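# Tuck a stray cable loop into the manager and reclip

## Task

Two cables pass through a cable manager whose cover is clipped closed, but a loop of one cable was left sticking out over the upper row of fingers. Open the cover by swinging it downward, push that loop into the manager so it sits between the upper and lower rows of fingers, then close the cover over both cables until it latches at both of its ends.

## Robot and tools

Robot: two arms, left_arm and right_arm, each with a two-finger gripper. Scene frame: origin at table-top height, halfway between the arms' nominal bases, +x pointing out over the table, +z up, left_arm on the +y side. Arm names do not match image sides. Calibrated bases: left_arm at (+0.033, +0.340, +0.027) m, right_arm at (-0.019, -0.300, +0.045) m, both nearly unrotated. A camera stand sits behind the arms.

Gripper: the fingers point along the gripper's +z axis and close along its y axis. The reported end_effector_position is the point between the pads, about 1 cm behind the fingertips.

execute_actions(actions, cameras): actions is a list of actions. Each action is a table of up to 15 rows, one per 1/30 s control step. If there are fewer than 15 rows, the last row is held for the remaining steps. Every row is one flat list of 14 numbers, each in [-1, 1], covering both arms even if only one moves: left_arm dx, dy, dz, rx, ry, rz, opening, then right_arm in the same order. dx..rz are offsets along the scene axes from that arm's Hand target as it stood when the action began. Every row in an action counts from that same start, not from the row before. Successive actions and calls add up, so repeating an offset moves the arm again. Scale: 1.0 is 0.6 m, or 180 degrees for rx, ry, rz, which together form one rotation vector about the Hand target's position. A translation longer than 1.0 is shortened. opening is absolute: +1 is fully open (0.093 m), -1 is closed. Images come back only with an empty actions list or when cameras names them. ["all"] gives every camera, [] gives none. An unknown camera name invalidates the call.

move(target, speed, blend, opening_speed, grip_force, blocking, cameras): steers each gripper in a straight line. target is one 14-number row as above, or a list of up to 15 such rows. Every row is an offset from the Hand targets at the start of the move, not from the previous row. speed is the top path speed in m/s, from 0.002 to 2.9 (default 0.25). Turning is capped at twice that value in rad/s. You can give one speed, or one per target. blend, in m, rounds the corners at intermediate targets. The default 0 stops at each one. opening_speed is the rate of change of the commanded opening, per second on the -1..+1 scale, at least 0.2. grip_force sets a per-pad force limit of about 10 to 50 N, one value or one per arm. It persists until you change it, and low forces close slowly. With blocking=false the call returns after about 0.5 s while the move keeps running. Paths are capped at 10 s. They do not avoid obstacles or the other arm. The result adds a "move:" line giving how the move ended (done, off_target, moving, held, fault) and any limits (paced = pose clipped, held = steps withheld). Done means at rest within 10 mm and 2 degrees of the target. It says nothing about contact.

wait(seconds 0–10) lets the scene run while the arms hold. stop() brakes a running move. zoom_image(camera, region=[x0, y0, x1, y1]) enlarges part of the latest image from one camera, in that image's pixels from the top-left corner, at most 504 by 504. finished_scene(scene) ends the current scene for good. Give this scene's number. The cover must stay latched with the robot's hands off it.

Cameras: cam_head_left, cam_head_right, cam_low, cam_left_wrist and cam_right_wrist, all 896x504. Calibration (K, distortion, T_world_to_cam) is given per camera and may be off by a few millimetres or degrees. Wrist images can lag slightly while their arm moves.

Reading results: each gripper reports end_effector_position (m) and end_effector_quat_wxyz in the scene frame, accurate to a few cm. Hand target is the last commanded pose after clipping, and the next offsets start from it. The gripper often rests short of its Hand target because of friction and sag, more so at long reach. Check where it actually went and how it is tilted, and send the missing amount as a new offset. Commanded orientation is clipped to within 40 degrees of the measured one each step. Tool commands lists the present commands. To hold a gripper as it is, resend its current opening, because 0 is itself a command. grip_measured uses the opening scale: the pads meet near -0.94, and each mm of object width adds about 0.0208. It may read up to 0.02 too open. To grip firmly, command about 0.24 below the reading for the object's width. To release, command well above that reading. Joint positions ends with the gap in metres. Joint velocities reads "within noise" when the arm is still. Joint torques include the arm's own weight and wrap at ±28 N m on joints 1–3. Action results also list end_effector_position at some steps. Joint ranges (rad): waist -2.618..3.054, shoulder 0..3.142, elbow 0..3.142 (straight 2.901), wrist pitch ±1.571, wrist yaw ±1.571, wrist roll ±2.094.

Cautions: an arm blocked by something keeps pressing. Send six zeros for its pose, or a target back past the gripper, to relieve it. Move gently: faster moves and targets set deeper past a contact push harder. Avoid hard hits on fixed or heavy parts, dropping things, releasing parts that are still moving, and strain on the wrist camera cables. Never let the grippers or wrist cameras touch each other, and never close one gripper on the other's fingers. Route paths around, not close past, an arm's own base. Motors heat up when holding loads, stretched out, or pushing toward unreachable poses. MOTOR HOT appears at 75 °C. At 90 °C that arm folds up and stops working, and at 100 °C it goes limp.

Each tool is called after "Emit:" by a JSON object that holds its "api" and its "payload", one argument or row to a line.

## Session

Emit:
{"api": "execute_actions", "payload": {
  "actions": []
}}

Scene clock: 0.00 s.
left_arm: end_effector_position=(+0.3281, +0.3974, +0.2008) grip_measured=+1.000 end_effector_quat_wxyz=(+0.515, +0.189, +0.823, +0.148) | right_arm: end_effector_position=(+0.2991, -0.3933, +0.2033) grip_measured=+1.000 end_effector_quat_wxyz=(+0.591, +0.047, +0.806, -0.003)
Joint positions: left_arm=[0.35 0.785 0.457 -0.128 0.25 0.627 0.093] | right_arm=[-0.488 1.001 0.344 0.322 -0.402 -0.083 0.093]
Joint velocities: within noise
Joint torques (N m): no reading
Motor temperatures (°C): left_arm=[23 35 30 28 22 23 28] | right_arm=[25 34 33 26 27 24 26]
Heat: left arm: 35 °C; right arm: 34 °C.
Hand target: left_arm +0.3312, +0.3983, +0.2119; +0.527, +0.190, +0.814, +0.155 | right_arm +0.3001, -0.3939, +0.2070; +0.593, +0.046, +0.804, -0.004
Tool commands: left_gripper/opening=+1.0 right_gripper/opening=+1.0
camera_calibration:
cam_left_wrist: T_world_to_cam=[[-0.175817, -0.885473, -0.430146, 0.495619], [-0.741409, 0.406558, -0.533875, 0.230027], [0.647612, 0.22505, -0.727978, -0.0688138], [0, 0, 0, 1]] pos_world=[0.302247, 0.360825, 0.2859]
cam_right_wrist: T_world_to_cam=[[-0.0853751, -0.994512, -0.0604668, -0.351394], [-0.665668, 0.102091, -0.739231, 0.430209], [0.741348, -0.0228611, -0.670732, -0.0133002], [0, 0, 0, 1]] pos_world=[0.266236, -0.39369, 0.287855]

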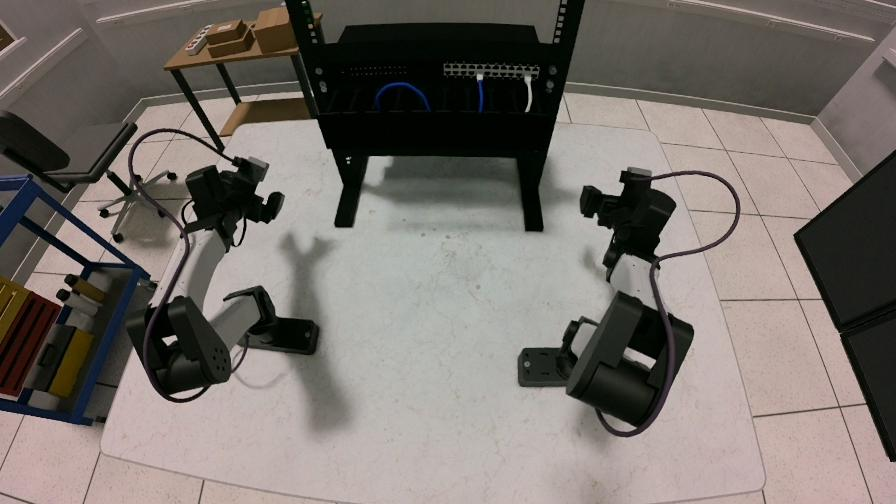

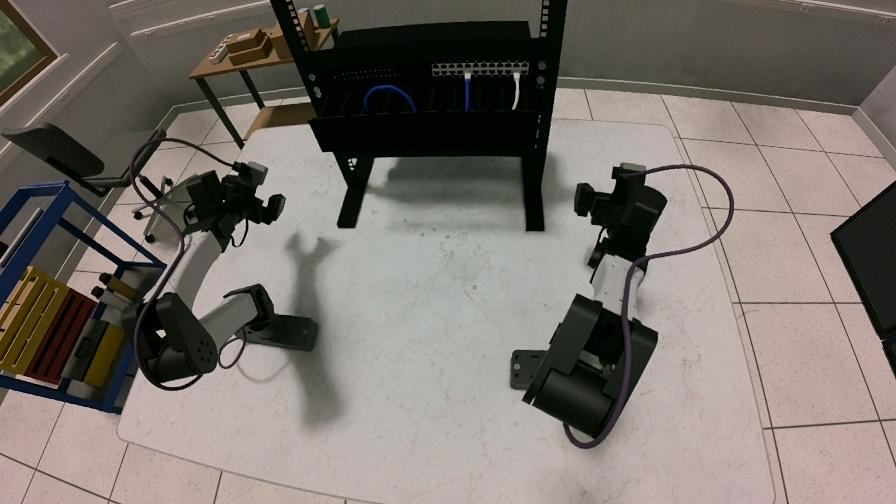

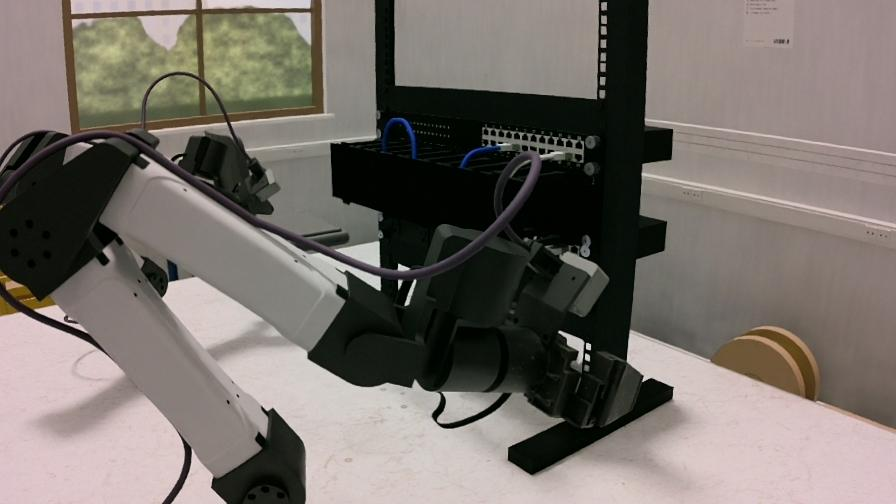

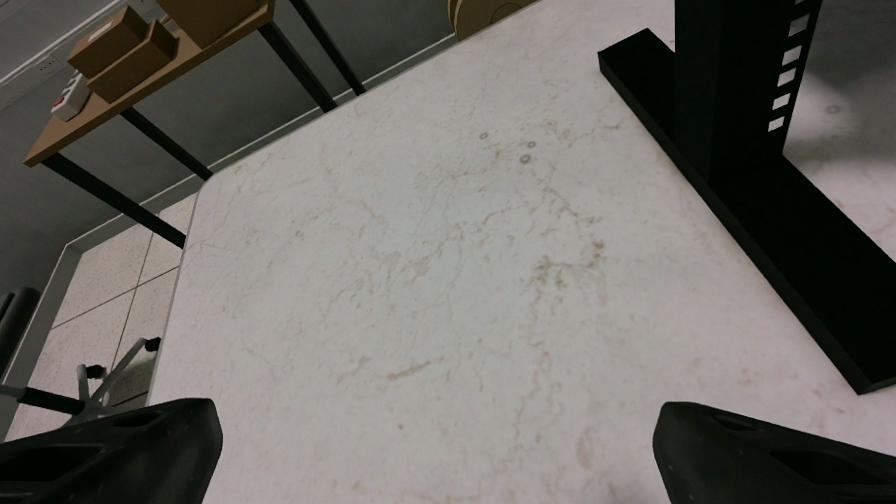

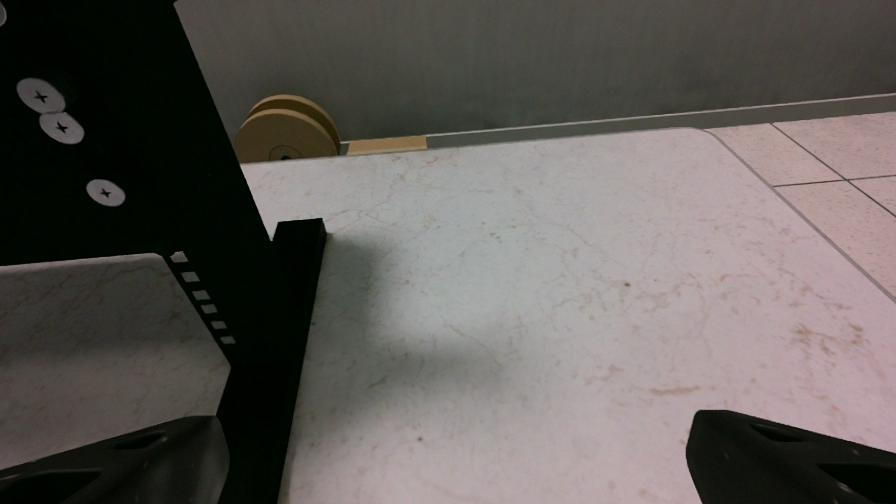

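Emit:
{"api": "move", "payload": {
  "target": [
    [-0.1,0,0.2,0.0136,-0.211,-0.5035,-1,-0.1,0.05,0.405,0.001,0.348,0.031,-1],
    [-0.102,-0.213,0.213,0.0136,-0.211,-0.5035,-1,0.033,0.556,0.405,0.001,0.348,0.031,-1]
  ],
  "speed": 0.35,
  "blend": [0.05,0],
  "cameras": ["cam_right_wrist","cam_left_wrist","cam_low"]
}}

Scene clock: 26.50 s.
left_arm: end_effector_position=(+0.2701, +0.2707, +0.3268) grip_measured=-0.976 end_effector_quat_wxyz=(+0.698, +0.593, +0.396, -0.070) | right_arm: end_effector_position=(+0.3185, -0.0572, +0.4464) grip_measured=-0.991 end_effector_quat_wxyz=(+0.342, -0.023, +0.924, +0.168)
Joint positions: left_arm=[0.484 0.943 0.777 -0.46 1.542 1.509 0] | right_arm=[0.679 1.928 2.695 -1.567 0.141 0.575 0]
Joint torques (N m): left_arm=[-0.17 -1.03 8.51 1.18 0.56 0.1] | right_arm=[-0.65 -7.3 5.22 1.57 0.1 0.05]
Motor temperatures (°C): left_arm=[23 35 34 33 22 23 28] | right_arm=[25 34 36 30 27 24 26]
Heat: left arm: 35 °C; right arm: 36 °C.
Hand target: left_arm +0.2699, +0.2704, +0.3397; +0.687, +0.657, +0.243, -0.195 | right_arm +0.3199, -0.0601, +0.4498; +0.089, +0.000, +0.996, +0.001
Off the commanded pose: left_arm 0.013 m, 24 deg | right_arm 0.005 m, 36 deg.
joint sent to its limit (left arm) — joint 5 (wrist yaw), upper limit. The joint targets are off in orientation, not in position.
joint sent to its limit (right arm) — joint 4 (wrist pitch), lower limit. The joint targets are off in orientation, not in position.
move: off_target (left_arm, right_arm); limits=paced
camera_calibration:
cam_left_wrist: T_world_to_cam=[[-0.576321, -0.270734, -0.771075, 0.480623], [0.419042, 0.712149, -0.563247, -0.0808447], [0.701611, -0.647724, -0.296977, 0.169768], [0, 0, 0, 1]] pos_world=[0.191759, 0.297658, 0.375478]
cam_right_wrist: T_world_to_cam=[[0.145524, -0.942765, -0.300028, 0.035571], [-0.957379, -0.0577141, -0.28301, 0.468714], [0.249496, 0.328426, -0.910982, 0.427083], [0, 0, 0, 1]] pos_world=[0.337005, -0.0796785, 0.532388]
Images, in order (width x height): cam_low 896x504, cam_left_wrist 896x504, cam_right_wrist 896x504.

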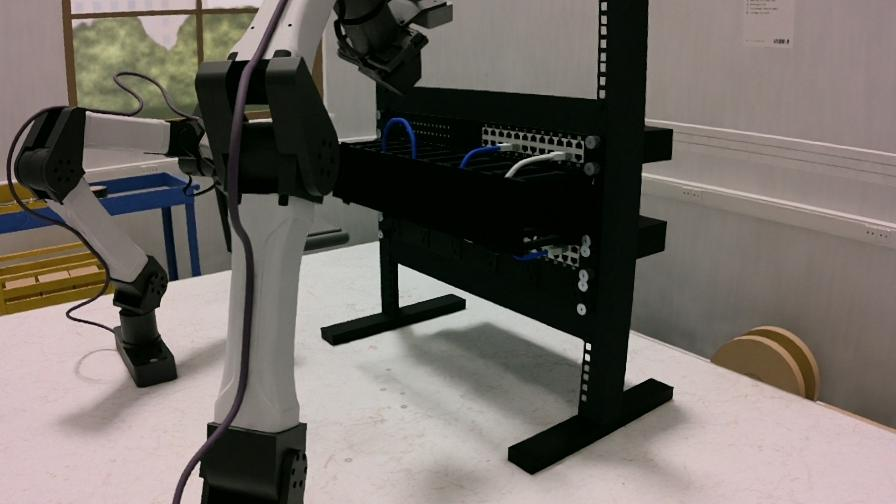

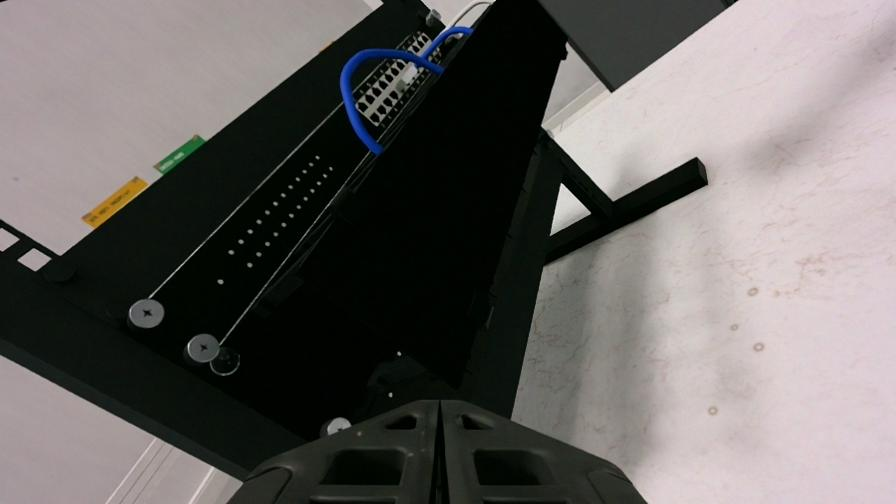

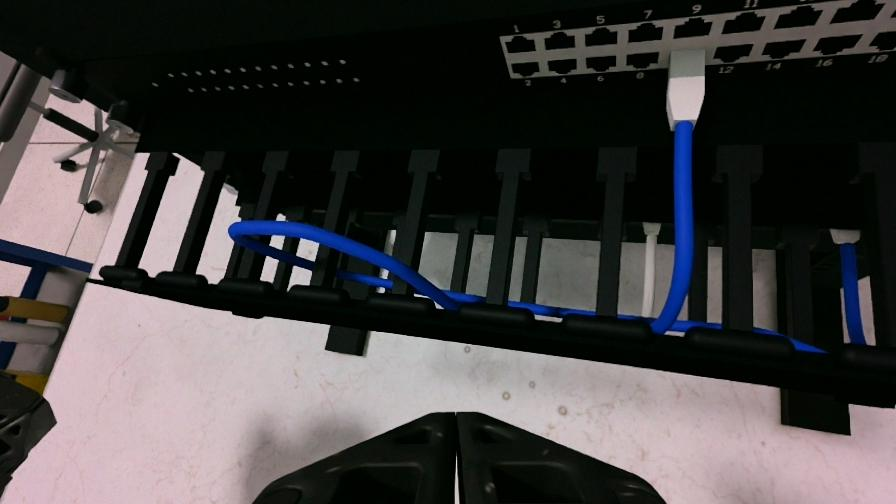

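Emit:
{"api": "move", "payload": {
  "target": [
    [0.05,0.17,0,0,0,0,-1,0,0,0,0,0,0,-1],
    [0.222,0.13,-0.026,0,0,0,-1,0,0,0,0,0,0,-1]
  ],
  "speed": 0.25,
  "blend": [0.03,0],
  "cameras": ["cam_right_wrist","cam_left_wrist","cam_low"]
}}

Scene clock: 47.50 s.
left_arm: end_effector_position=(+0.3997, +0.3470, +0.3107) grip_measured=-0.976 end_effector_quat_wxyz=(+0.696, +0.576, +0.421, -0.082) | right_arm: end_effector_position=(+0.3185, -0.0572, +0.4464) grip_measured=-0.991 end_effector_quat_wxyz=(+0.342, -0.022, +0.924, +0.168)
Joint positions: left_arm=[0.515 1.575 1.181 -0.393 1.546 1.609 0] | right_arm=[0.679 1.928 2.695 -1.567 0.141 0.577 0]
Joint torques (N m): left_arm=[0.06 -6.97 8.18 1.25 0.61 0.45] | right_arm=[-0.64 -7.36 5.34 1.56 0.09 0.06]
Heat: left arm: 36 °C; right arm: 36 °C.
Hand target: left_arm +0.4031, +0.3484, +0.3241; +0.687, +0.657, +0.243, -0.195 | right_arm +0.3199, -0.0601, +0.4498; +0.089, +0.000, +0.996, +0.001
Off the commanded pose: left_arm 0.014 m, 26 deg | right_arm 0.005 m, 36 deg.
joint sent to its limit (left arm) — joint 5 (wrist yaw), upper limit. The joint targets are off in orientation, not in position.
joint sent to its limit (right arm) — joint 4 (wrist pitch), lower limit. The joint targets are off in orientation, not in position.
move: off_target (left_arm, right_arm); limits=paced
camera_calibration:
cam_left_wrist: T_world_to_cam=[[-0.608856, -0.307361, -0.731317, 0.576914], [0.369588, 0.705815, -0.604343, -0.163762], [0.701925, -0.638244, -0.316142, 0.126071], [0, 0, 0, 1]] pos_world=[0.32329, 0.37337, 0.362795]
cam_right_wrist: T_world_to_cam=[[0.144367, -0.942634, -0.300999, 0.0363948], [-0.957583, -0.0564235, -0.282581, 0.468653], [0.249387, 0.329027, -0.910795, 0.427102], [0, 0, 0, 1]] pos_world=[0.337006, -0.0797779, 0.53239]
Images, in order (width x height): cam_low 896x504, cam_left_wrist 896x504, cam_right_wrist 896x504.

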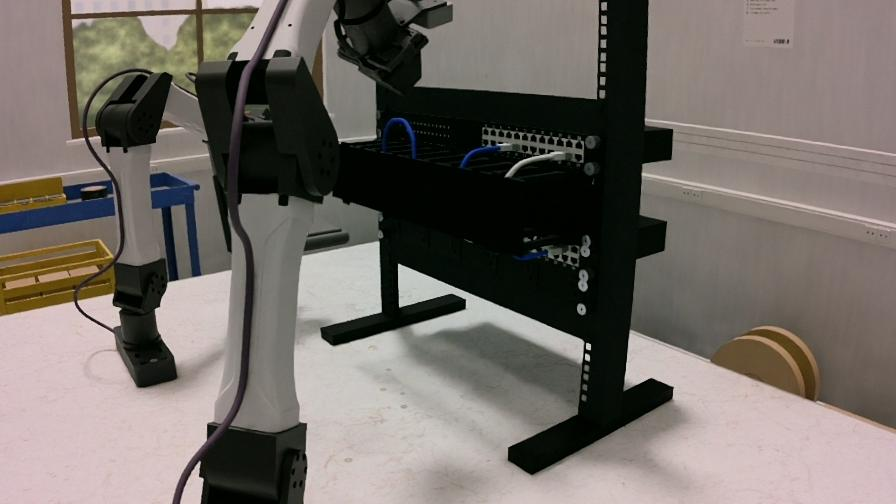

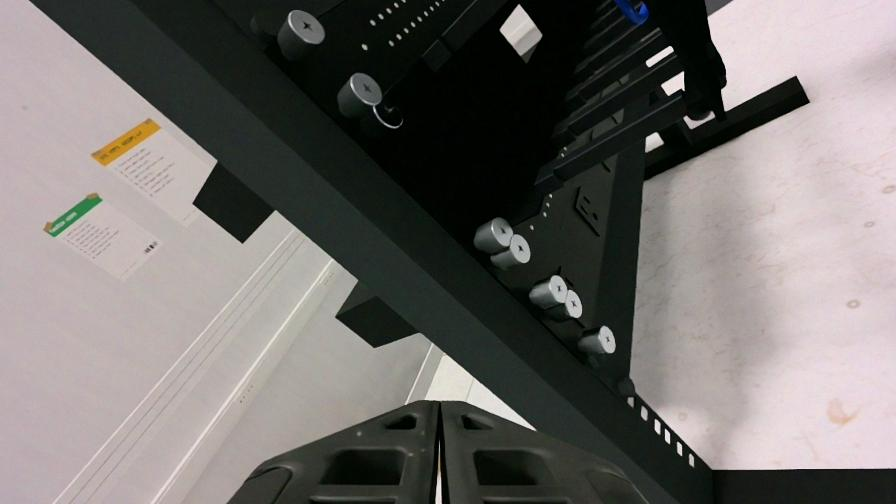

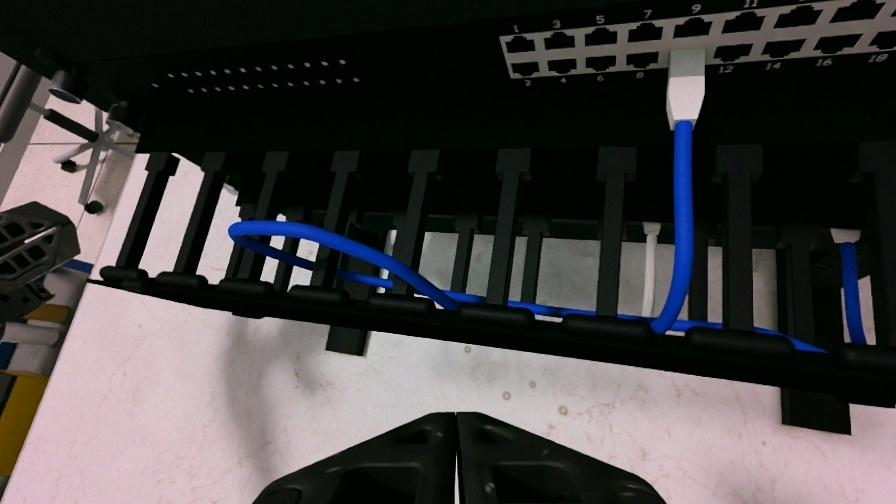

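Emit:
{"api": "move", "payload": {
  "target": [
    [0,-0.12,0.015,0,0,0,-1,0,0,0,0,0,0,-1]
  ],
  "speed": 0.12,
  "cameras": ["cam_right_wrist","cam_left_wrist"]
}}

Scene clock: 53.23 s.
left_arm: end_effector_position=(+0.3994, +0.2763, +0.3214) grip_measured=-0.976 end_effector_quat_wxyz=(+0.687, +0.621, +0.351, -0.139) | right_arm: end_effector_position=(+0.3185, -0.0572, +0.4464) grip_measured=-0.991 end_effector_quat_wxyz=(+0.342, -0.022, +0.924, +0.168)
Joint positions: left_arm=[0.316 1.585 1.226 -0.393 1.546 1.609 0] | right_arm=[0.679 1.928 2.695 -1.567 0.141 0.577 0]
Joint torques (N m): left_arm=[-0.03 -6.65 8.36 1.2 0.57 0.26] | right_arm=[-0.64 -7.35 5.22 1.56 0.1 0.03]
Heat: left arm: 36 °C; right arm: 36 °C.
Hand target: left_arm +0.4031, +0.2764, +0.3332; +0.687, +0.657, +0.243, -0.195 | right_arm +0.3199, -0.0601, +0.4498; +0.089, +0.000, +0.996, +0.001
Off the commanded pose: left_arm 0.012 m, 15 deg | right_arm 0.005 m, 36 deg.
joint sent to its limit (left arm) — joint 5 (wrist yaw), upper limit. The joint targets are off in orientation, not in position.
joint sent to its limit (right arm) — joint 4 (wrist pitch), lower limit. The joint targets are off in orientation, not in position.
move: off_target (left_arm, right_arm)
camera_calibration:
cam_left_wrist: T_world_to_cam=[[-0.632629, -0.173469, -0.754777, 0.542881], [0.521498, 0.6251, -0.580767, -0.153248], [0.572556, -0.761025, -0.304993, 0.166478], [0, 0, 0, 1]] pos_world=[0.328043, 0.316662, 0.371528]
cam_right_wrist: T_world_to_cam=[[0.144367, -0.942634, -0.300999, 0.0363948], [-0.957583, -0.0564235, -0.282581, 0.468653], [0.249387, 0.329027, -0.910795, 0.427102], [0, 0, 0, 1]] pos_world=[0.337006, -0.0797779, 0.53239]
Images, in order (width x height): cam_left_wrist 896x504, cam_right_wrist 896x504.

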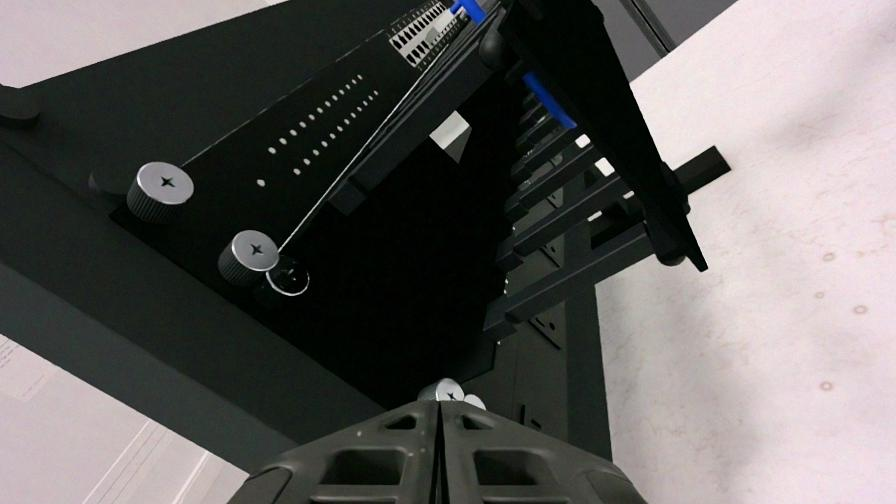

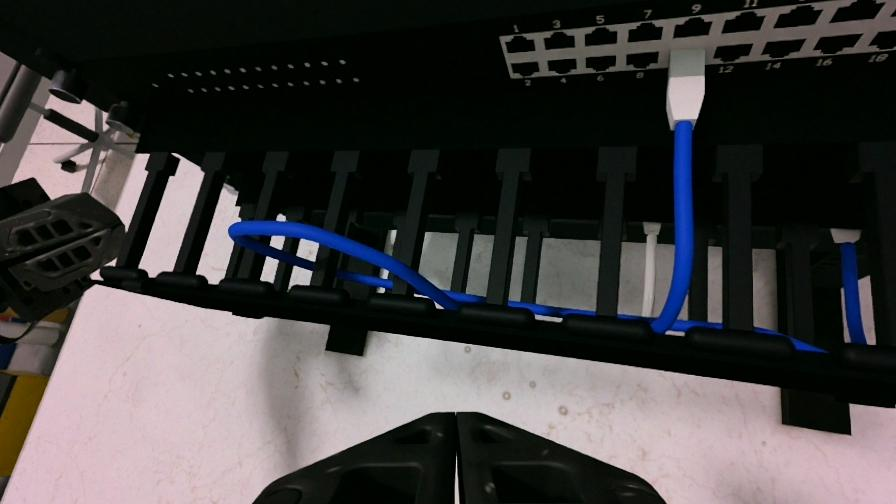

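Emit:
{"api": "move", "payload": {
  "target": [
    [0,-0.133,-0.012,0,0,0,-1,0,0,0,0,0,0,-1],
    [-0.07,-0.133,-0.012,0,0,0,-1,0,0,0,0,0,0,-1]
  ],
  "speed": [0.12,0.05],
  "blend": [0.003,0],
  "cameras": ["cam_right_wrist","cam_left_wrist"]
}}

Scene clock: 58.07 s.
left_arm: end_effector_position=(+0.3778, +0.2014, +0.3139) grip_measured=-0.976 end_effector_quat_wxyz=(+0.672, +0.664, +0.274, -0.180) | right_arm: end_effector_position=(+0.3185, -0.0572, +0.4464) grip_measured=-0.991 end_effector_quat_wxyz=(+0.342, -0.022, +0.924, +0.168)
Joint positions: left_arm=[0.106 1.554 1.151 -0.239 1.517 1.559 0] | right_arm=[0.679 1.928 2.695 -1.567 0.141 0.577 0]
Joint torques (N m): left_arm=[-0.54 -10.85 4.18 1.16 0.86 -0.11] | right_arm=[-0.61 -7.43 5.29 1.58 0.11 0.05]
Heat: left arm: 36 °C; right arm: 36 °C.
Hand target: left_arm +0.3612, +0.1967, +0.3260; +0.687, +0.657, +0.243, -0.195 | right_arm +0.3199, -0.0601, +0.4498; +0.089, +0.000, +0.996, +0.001
Off the commanded pose: left_arm 0.021 m, 4 deg | right_arm 0.005 m, 36 deg.
joint sent to its limit (left arm) — joint 5 (wrist yaw), upper limit. The joint targets still meet the commanded pose.
joint sent to its limit (right arm) — joint 4 (wrist pitch), lower limit. The joint targets are off in orientation, not in position.
move: off_target (left_arm, right_arm)
camera_calibration:
cam_left_wrist: T_world_to_cam=[[-0.609295, -0.0352674, -0.792159, 0.485606], [0.660525, 0.530146, -0.53165, -0.148372], [0.43871, -0.847173, -0.29972, 0.185932], [0, 0, 0, 1]] pos_world=[0.312311, 0.253302, 0.361523]
cam_right_wrist: T_world_to_cam=[[0.144367, -0.942634, -0.300999, 0.0363948], [-0.957583, -0.0564235, -0.282581, 0.468653], [0.249387, 0.329027, -0.910795, 0.427102], [0, 0, 0, 1]] pos_world=[0.337006, -0.0797779, 0.53239]
Images, in order (width x height): cam_left_wrist 896x504, cam_right_wrist 896x504.

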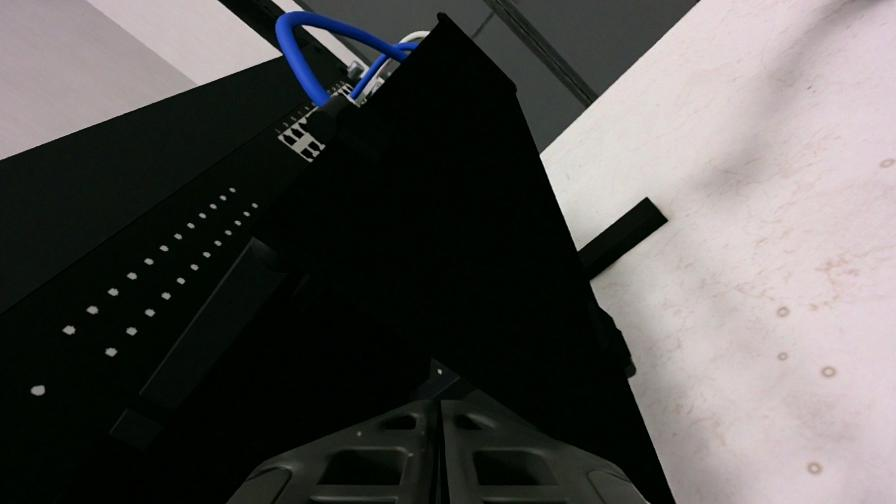

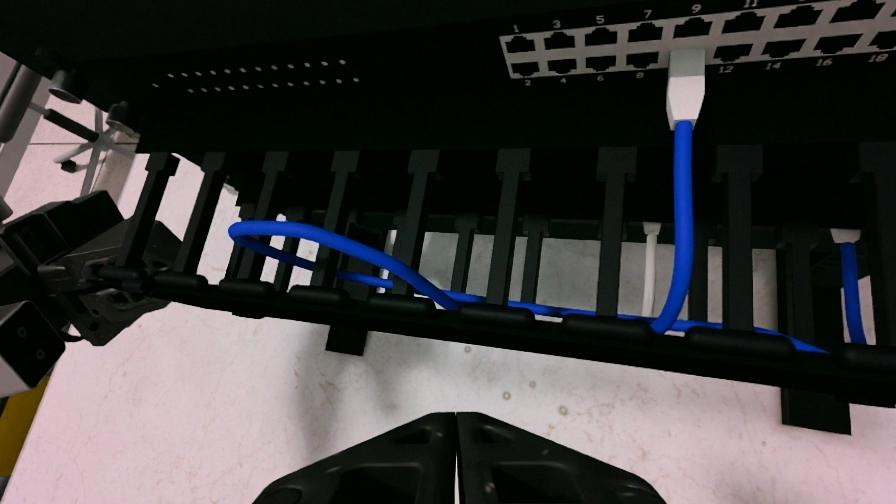

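Emit:
{"api": "move", "payload": {
  "target": [
    [-0.05,0,0.01,0,0,0,-1,0,0,0,0,0,0,-1]
  ],
  "speed": 0.05,
  "cameras": ["cam_right_wrist","cam_left_wrist"]
}}

Scene clock: 61.77 s.
left_arm: end_effector_position=(+0.3677, +0.2095, +0.3134) grip_measured=-0.976 end_effector_quat_wxyz=(+0.668, +0.664, +0.308, -0.138) | right_arm: end_effector_position=(+0.3185, -0.0572, +0.4464) grip_measured=-0.991 end_effector_quat_wxyz=(+0.342, -0.022, +0.924, +0.168)
Joint positions: left_arm=[0.13 1.438 1.04 -0.136 1.432 1.462 0] | right_arm=[0.679 1.928 2.695 -1.567 0.141 0.577 0]
Joint torques (N m): left_arm=[-1.66 -10.81 4.12 1.06 1.68 -0.1] | right_arm=[-0.62 -7.38 5.2 1.58 0.11 0.07]
Heat: left arm: 37 °C; right arm: 36 °C.
Hand target: left_arm +0.3312, +0.1967, +0.3320; +0.687, +0.657, +0.243, -0.195 | right_arm +0.3199, -0.0601, +0.4498; +0.089, +0.000, +0.996, +0.001
Off the commanded pose: left_arm 0.043 m, 10 deg | right_arm 0.005 m, 36 deg.
joint sent to its limit (left arm) — joint 5 (wrist yaw), upper limit. The joint targets are off in position, not in orientation.
joint sent to its limit (right arm) — joint 4 (wrist pitch), lower limit. The joint targets are off in orientation, not in position.
move: off_target (left_arm, right_arm)
camera_calibration:
cam_left_wrist: T_world_to_cam=[[-0.597827, -0.0632304, -0.799127, 0.483093], [0.607977, 0.613959, -0.503407, -0.153273], [0.522462, -0.786801, -0.328599, 0.162605], [0, 0, 0, 1]] pos_world=[0.297037, 0.252587, 0.362326]
cam_right_wrist: T_world_to_cam=[[0.144367, -0.942634, -0.300999, 0.0363948], [-0.957583, -0.0564235, -0.282581, 0.468653], [0.249387, 0.329027, -0.910795, 0.427102], [0, 0, 0, 1]] pos_world=[0.337006, -0.0797779, 0.53239]
Images, in order (width x height): cam_left_wrist 896x504, cam_right_wrist 896x504.

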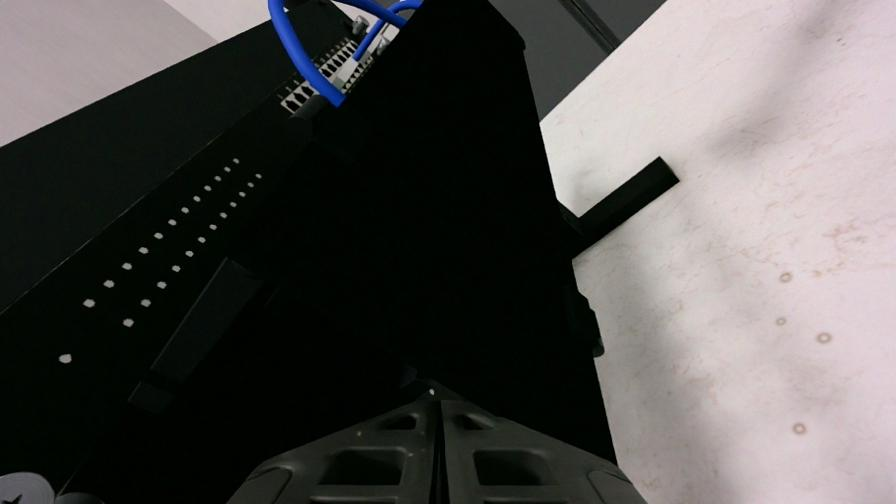

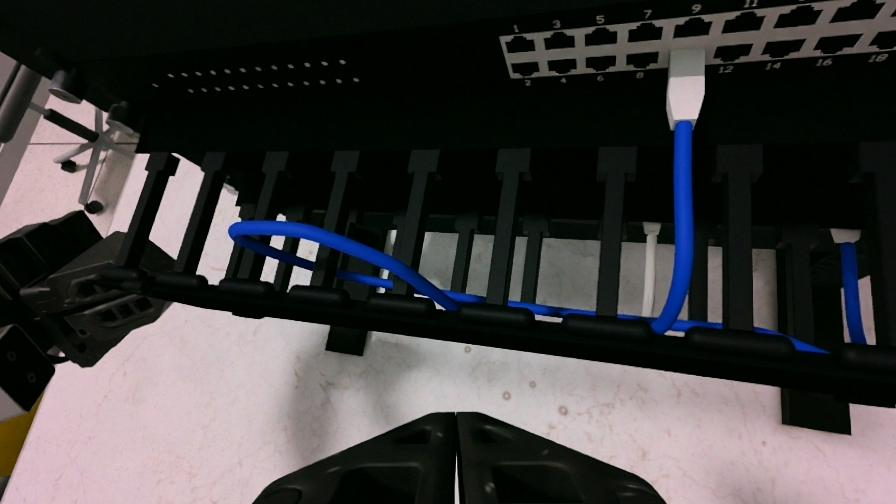

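Emit:
{"api": "move", "payload": {
  "target": [
    [0.1,0,0.015,0,0,0,-1,0,0,0,0,0,0,-1],
    [0.1,-0.06,0.015,0,0,0,-1,0,0,0,0,0,0,-1],
    [-0.02,-0.07,0.025,0,0,0,-1,0,0,0,0,0,0,-1]
  ],
  "speed": [0.1,0.1,0.06],
  "blend": [0.003,0.003,0],
  "cameras": ["cam_right_wrist","cam_left_wrist"]
}}

Scene clock: 67.80 s.
left_arm: end_effector_position=(+0.3256, +0.1550, +0.3437) grip_measured=-0.976 end_effector_quat_wxyz=(+0.682, +0.654, +0.260, -0.200) | right_arm: end_effector_position=(+0.3185, -0.0572, +0.4464) grip_measured=-0.991 end_effector_quat_wxyz=(+0.342, -0.022, +0.924, +0.168)
Joint positions: left_arm=[-0.044 1.335 0.854 0.544 1.414 0.843 0] | right_arm=[0.679 1.928 2.695 -1.567 0.141 0.577 0]
Joint torques (N m): left_arm=[0.12 -6.42 4.63 1.61 0.13 -0.11] | right_arm=[-0.7 -7.39 5.15 1.59 0.11 0.05]
Heat: left arm: 38 °C; right arm: 36 °C.
Hand target: left_arm +0.3191, +0.1546, +0.3470; +0.687, +0.657, +0.243, -0.195 | right_arm +0.3199, -0.0601, +0.4498; +0.089, +0.000, +0.996, +0.001
Off the commanded pose: left_arm 0.007 m, 2 deg | right_arm 0.005 m, 36 deg.
joint sent to its limit (right arm) — joint 4 (wrist pitch), lower limit. The joint targets are off in orientation, not in position.
move: off_target (right_arm)
camera_calibration:
cam_left_wrist: T_world_to_cam=[[-0.615777, -0.0466169, -0.78654, 0.477677], [0.675883, 0.481821, -0.557701, -0.061903], [0.40497, -0.875029, -0.265187, 0.181809], [0, 0, 0, 1]] pos_world=[0.262355, 0.211182, 0.389402]
cam_right_wrist: T_world_to_cam=[[0.144367, -0.942634, -0.300999, 0.0363948], [-0.957583, -0.0564235, -0.282581, 0.468653], [0.249387, 0.329027, -0.910795, 0.427102], [0, 0, 0, 1]] pos_world=[0.337006, -0.0797779, 0.53239]
Images, in order (width x height): cam_left_wrist 896x504, cam_right_wrist 896x504.

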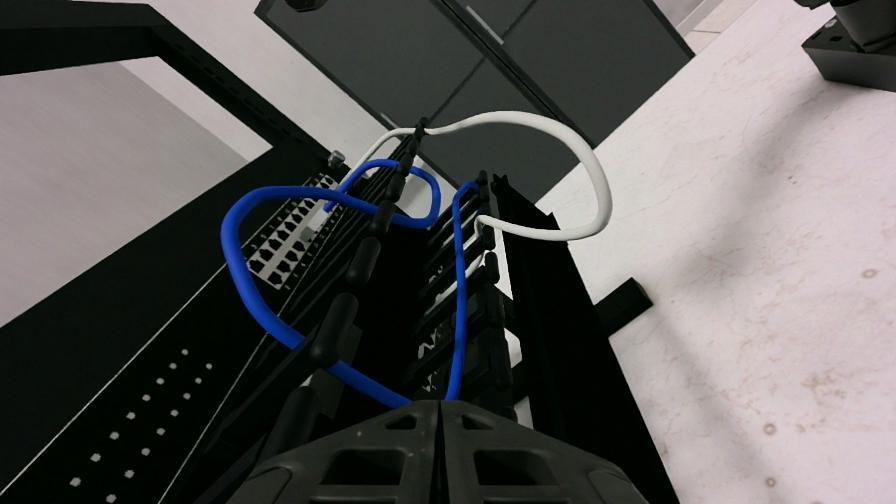

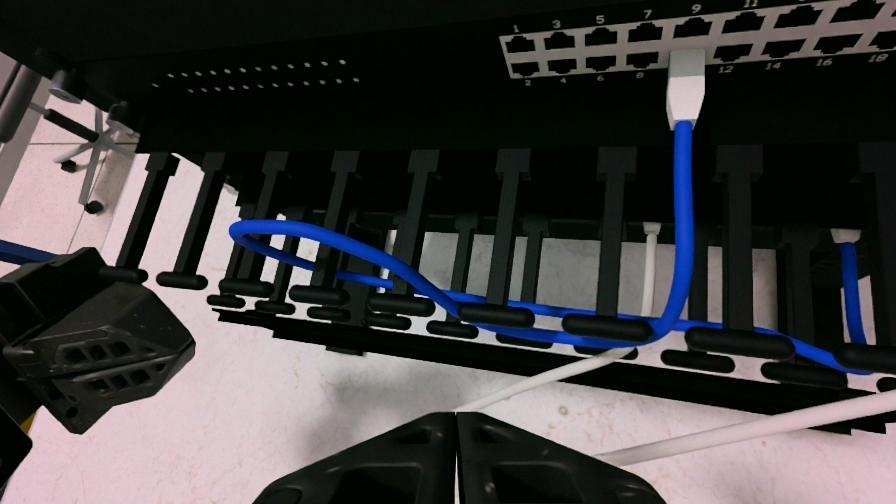

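Emit:
{"api": "move", "payload": {
  "target": [
    [-0.05,0.33,0,0,0,0,-1,-0.033,0.15,0.083,-0.2357,-0.1524,0.449,-0.3]
  ],
  "speed": [0.3],
  "cameras": ["cam_right_wrist","cam_left_wrist","cam_low","cam_head_left"]
}}

Scene clock: 86.73 s.
left_arm: end_effector_position=(+0.2935, +0.3539, +0.3479) grip_measured=-0.976 end_effector_quat_wxyz=(+0.707, +0.532, +0.463, +0.045) | right_arm: end_effector_position=(+0.2983, +0.0242, +0.4979) grip_measured=-0.301 end_effector_quat_wxyz=(-0.447, +0.624, -0.565, +0.302)
Joint positions: left_arm=[0.774 0.974 0.627 0.553 1.547 0.714 0] | right_arm=[1.039 2.054 2.849 -1.378 0.709 -1.023 0.031]
Joint torques (N m): left_arm=[0.77 -3.18 4.63 1.26 0 -0.11] | right_arm=[0.62 -7.23 5.18 1.83 0.3 -0.03]
Heat: left arm: 38 °C; right arm: 37 °C.
Hand target: left_arm +0.2891, +0.3526, +0.3470; +0.687, +0.656, +0.244, -0.194 | right_arm +0.3001, +0.0299, +0.4997; -0.271, +0.653, -0.653, +0.271
Off the commanded pose: left_arm 0.005 m, 40 deg; orientation clipped | right_arm 0.006 m, 23 deg.
elbow stopped short (right arm): the move would have taken joint 3 (elbow) straighter than the controller allows.
joint sent to its limit (left arm) — joint 5 (wrist yaw), upper limit. The joint targets are off in orientation, not in position.
move: off_target (left_arm, right_arm); limits=paced
camera_calibration:
cam_left_wrist: T_world_to_cam=[[-0.442772, -0.416172, -0.7942, 0.55319], [0.220891, 0.807828, -0.546462, -0.119486], [0.868999, -0.41739, -0.265755, 0.0719928], [0, 0, 0, 1]] pos_world=[0.208769, 0.356795, 0.393181]
cam_right_wrist: T_world_to_cam=[[0.434925, -0.0504986, 0.89905, -0.574316], [-0.208526, -0.976934, 0.0460033, 0.103752], [0.875989, -0.207483, -0.435423, 0.0415868], [0, 0, 0, 1]] pos_world=[0.23499, 0.0809856, 0.529674]
Images, in order (width x height): cam_head_left 896x504, cam_low 896x504, cam_left_wrist 896x504, cam_right_wrist 896x504.

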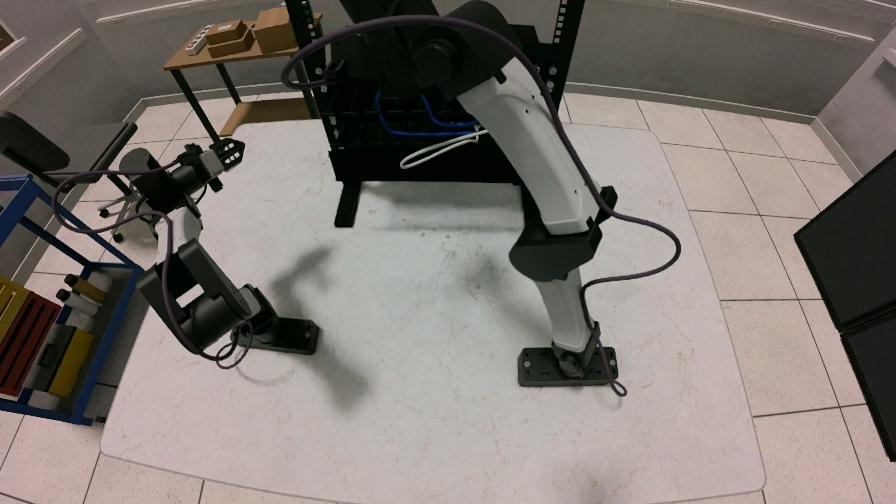

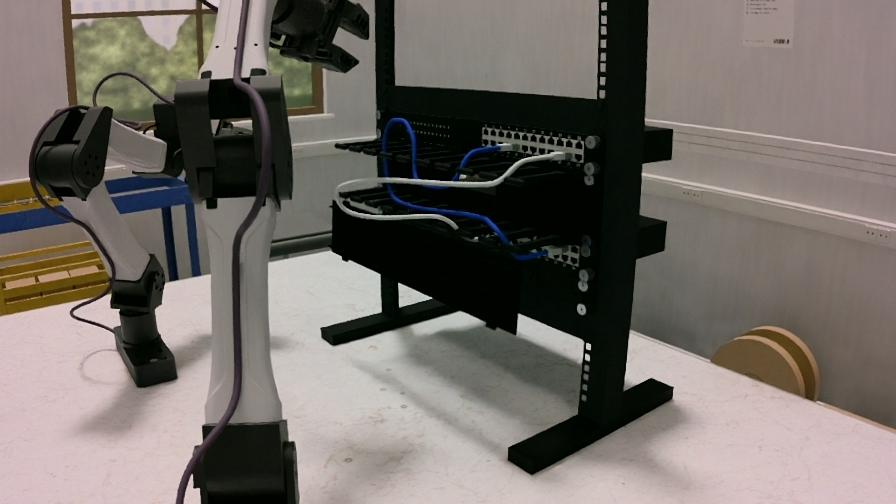

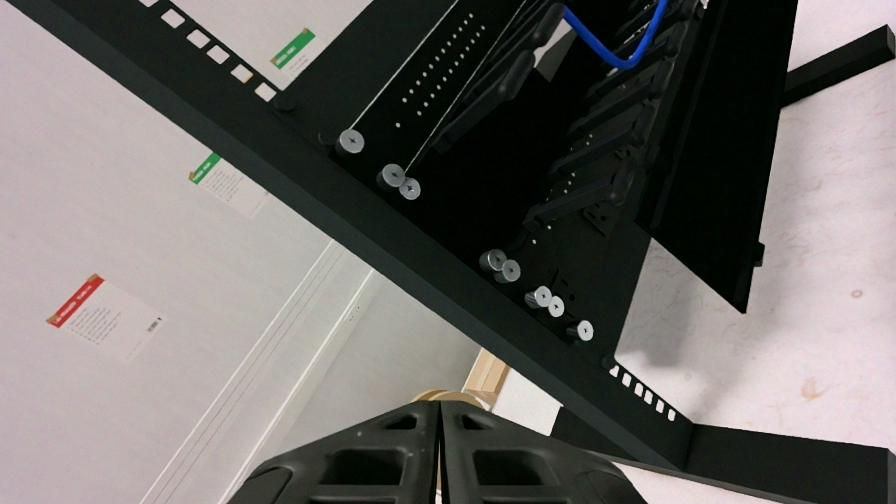

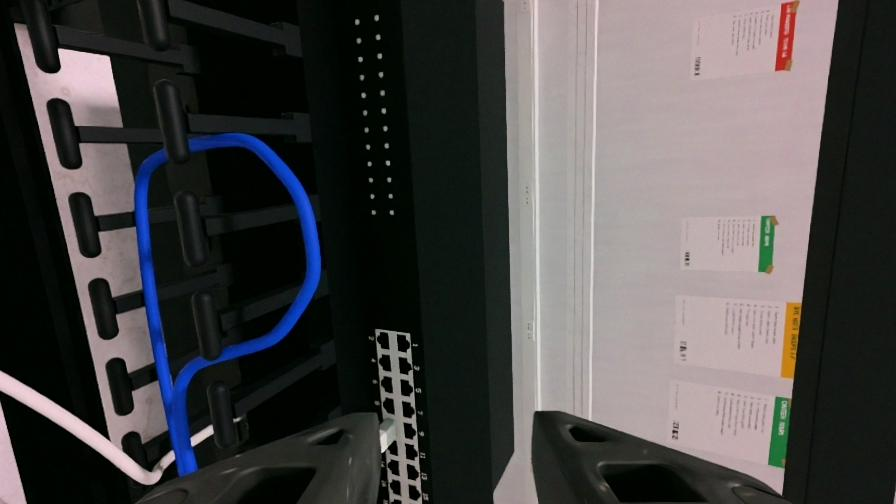

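Emit:
{"api": "move", "payload": {
  "target": [
    [0,0,0,0,0,0,-1,0.058,0.025,-0.08,0,0,0,-0.3],
    [0,0,0,0,0,0,-1,0.13,0.025,-0.14,0,0,0,-0.3]
  ],
  "speed": [0.2,0.08],
  "blend": [0.01,0],
  "cameras": ["cam_right_wrist","cam_low","cam_head_left"]
}}

Scene clock: 95.80 s.
left_arm: end_effector_position=(+0.2935, +0.3539, +0.3479) grip_measured=-0.976 end_effector_quat_wxyz=(+0.707, +0.532, +0.463, +0.045) | right_arm: end_effector_position=(+0.3741, +0.0397, +0.4155) grip_measured=-0.301 end_effector_quat_wxyz=(-0.378, +0.639, -0.601, +0.296)
Joint positions: left_arm=[0.774 0.974 0.627 0.553 1.547 0.713 0] | right_arm=[0.898 2.24 2.849 -1.326 0.61 -1.016 0.031]
Joint torques (N m): left_arm=[0.68 -3.12 4.66 1.26 0 -0.09] | right_arm=[-0.35 -9.55 6.05 1.81 0.08 -0.03]
Heat: left arm: 37 °C; right arm: 38 °C.
Hand target: left_arm +0.2891, +0.3526, +0.3470; +0.687, +0.656, +0.244, -0.194 | right_arm +0.3781, +0.0448, +0.4157; -0.271, +0.653, -0.653, +0.271
Off the commanded pose: left_arm 0.005 m, 40 deg; orientation clipped | right_arm 0.006 m, 14 deg.
elbow stopped short (right arm): the move would have taken joint 3 (elbow) straighter than the controller allows.
joint sent to its limit (left arm) — joint 5 (wrist yaw), upper limit. The joint targets are off in orientation, not in position.
move: off_target (left_arm, right_arm); limits=paced
camera_calibration:
cam_right_wrist: T_world_to_cam=[[0.54282, -0.0209714, 0.839587, -0.549188], [-0.25931, -0.955029, 0.143797, 0.115988], [0.798815, -0.29577, -0.523847, 0.0117133], [0, 0, 0, 1]] pos_world=[0.31883, 0.102719, 0.450548]
Images, in order (width x height): cam_head_left 896x504, cam_low 896x504, cam_right_wrist 896x504.

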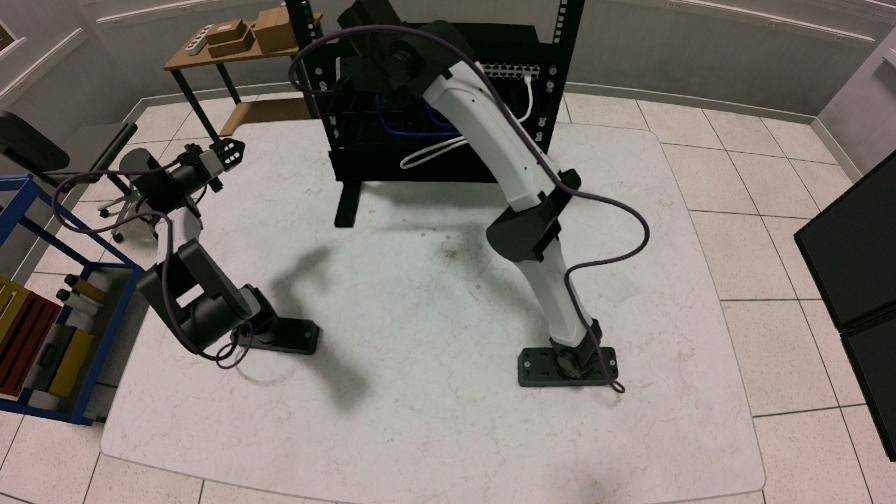

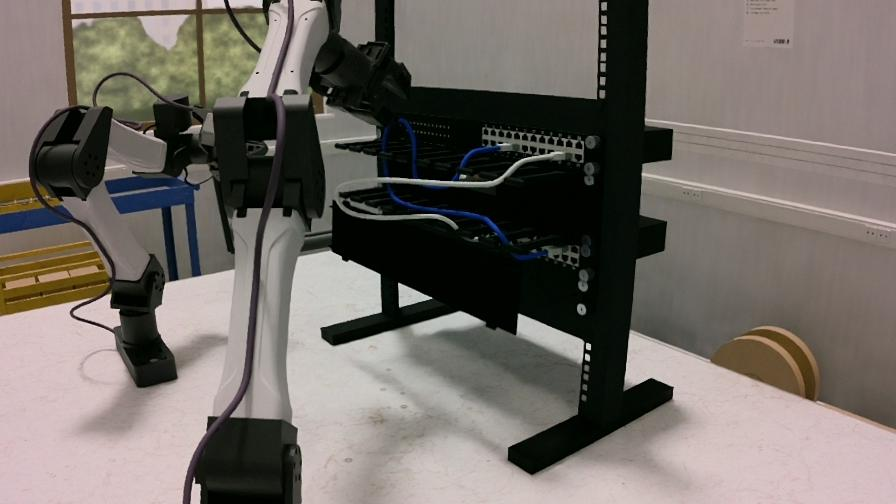

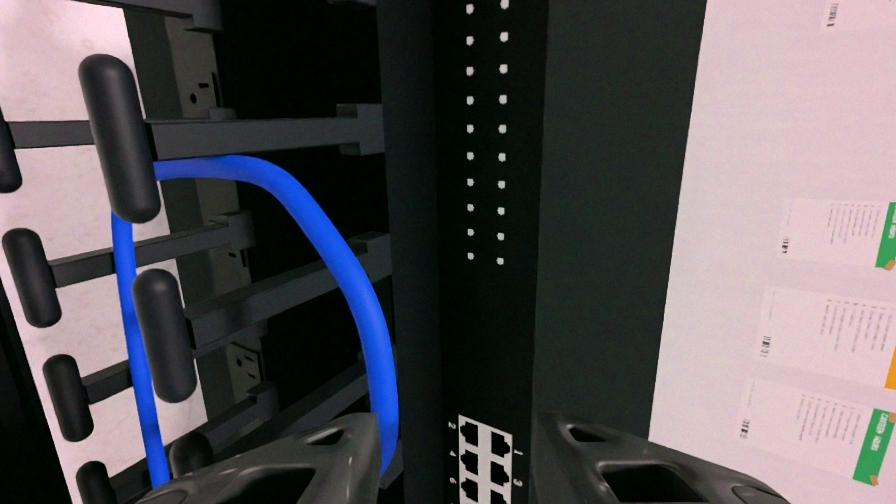

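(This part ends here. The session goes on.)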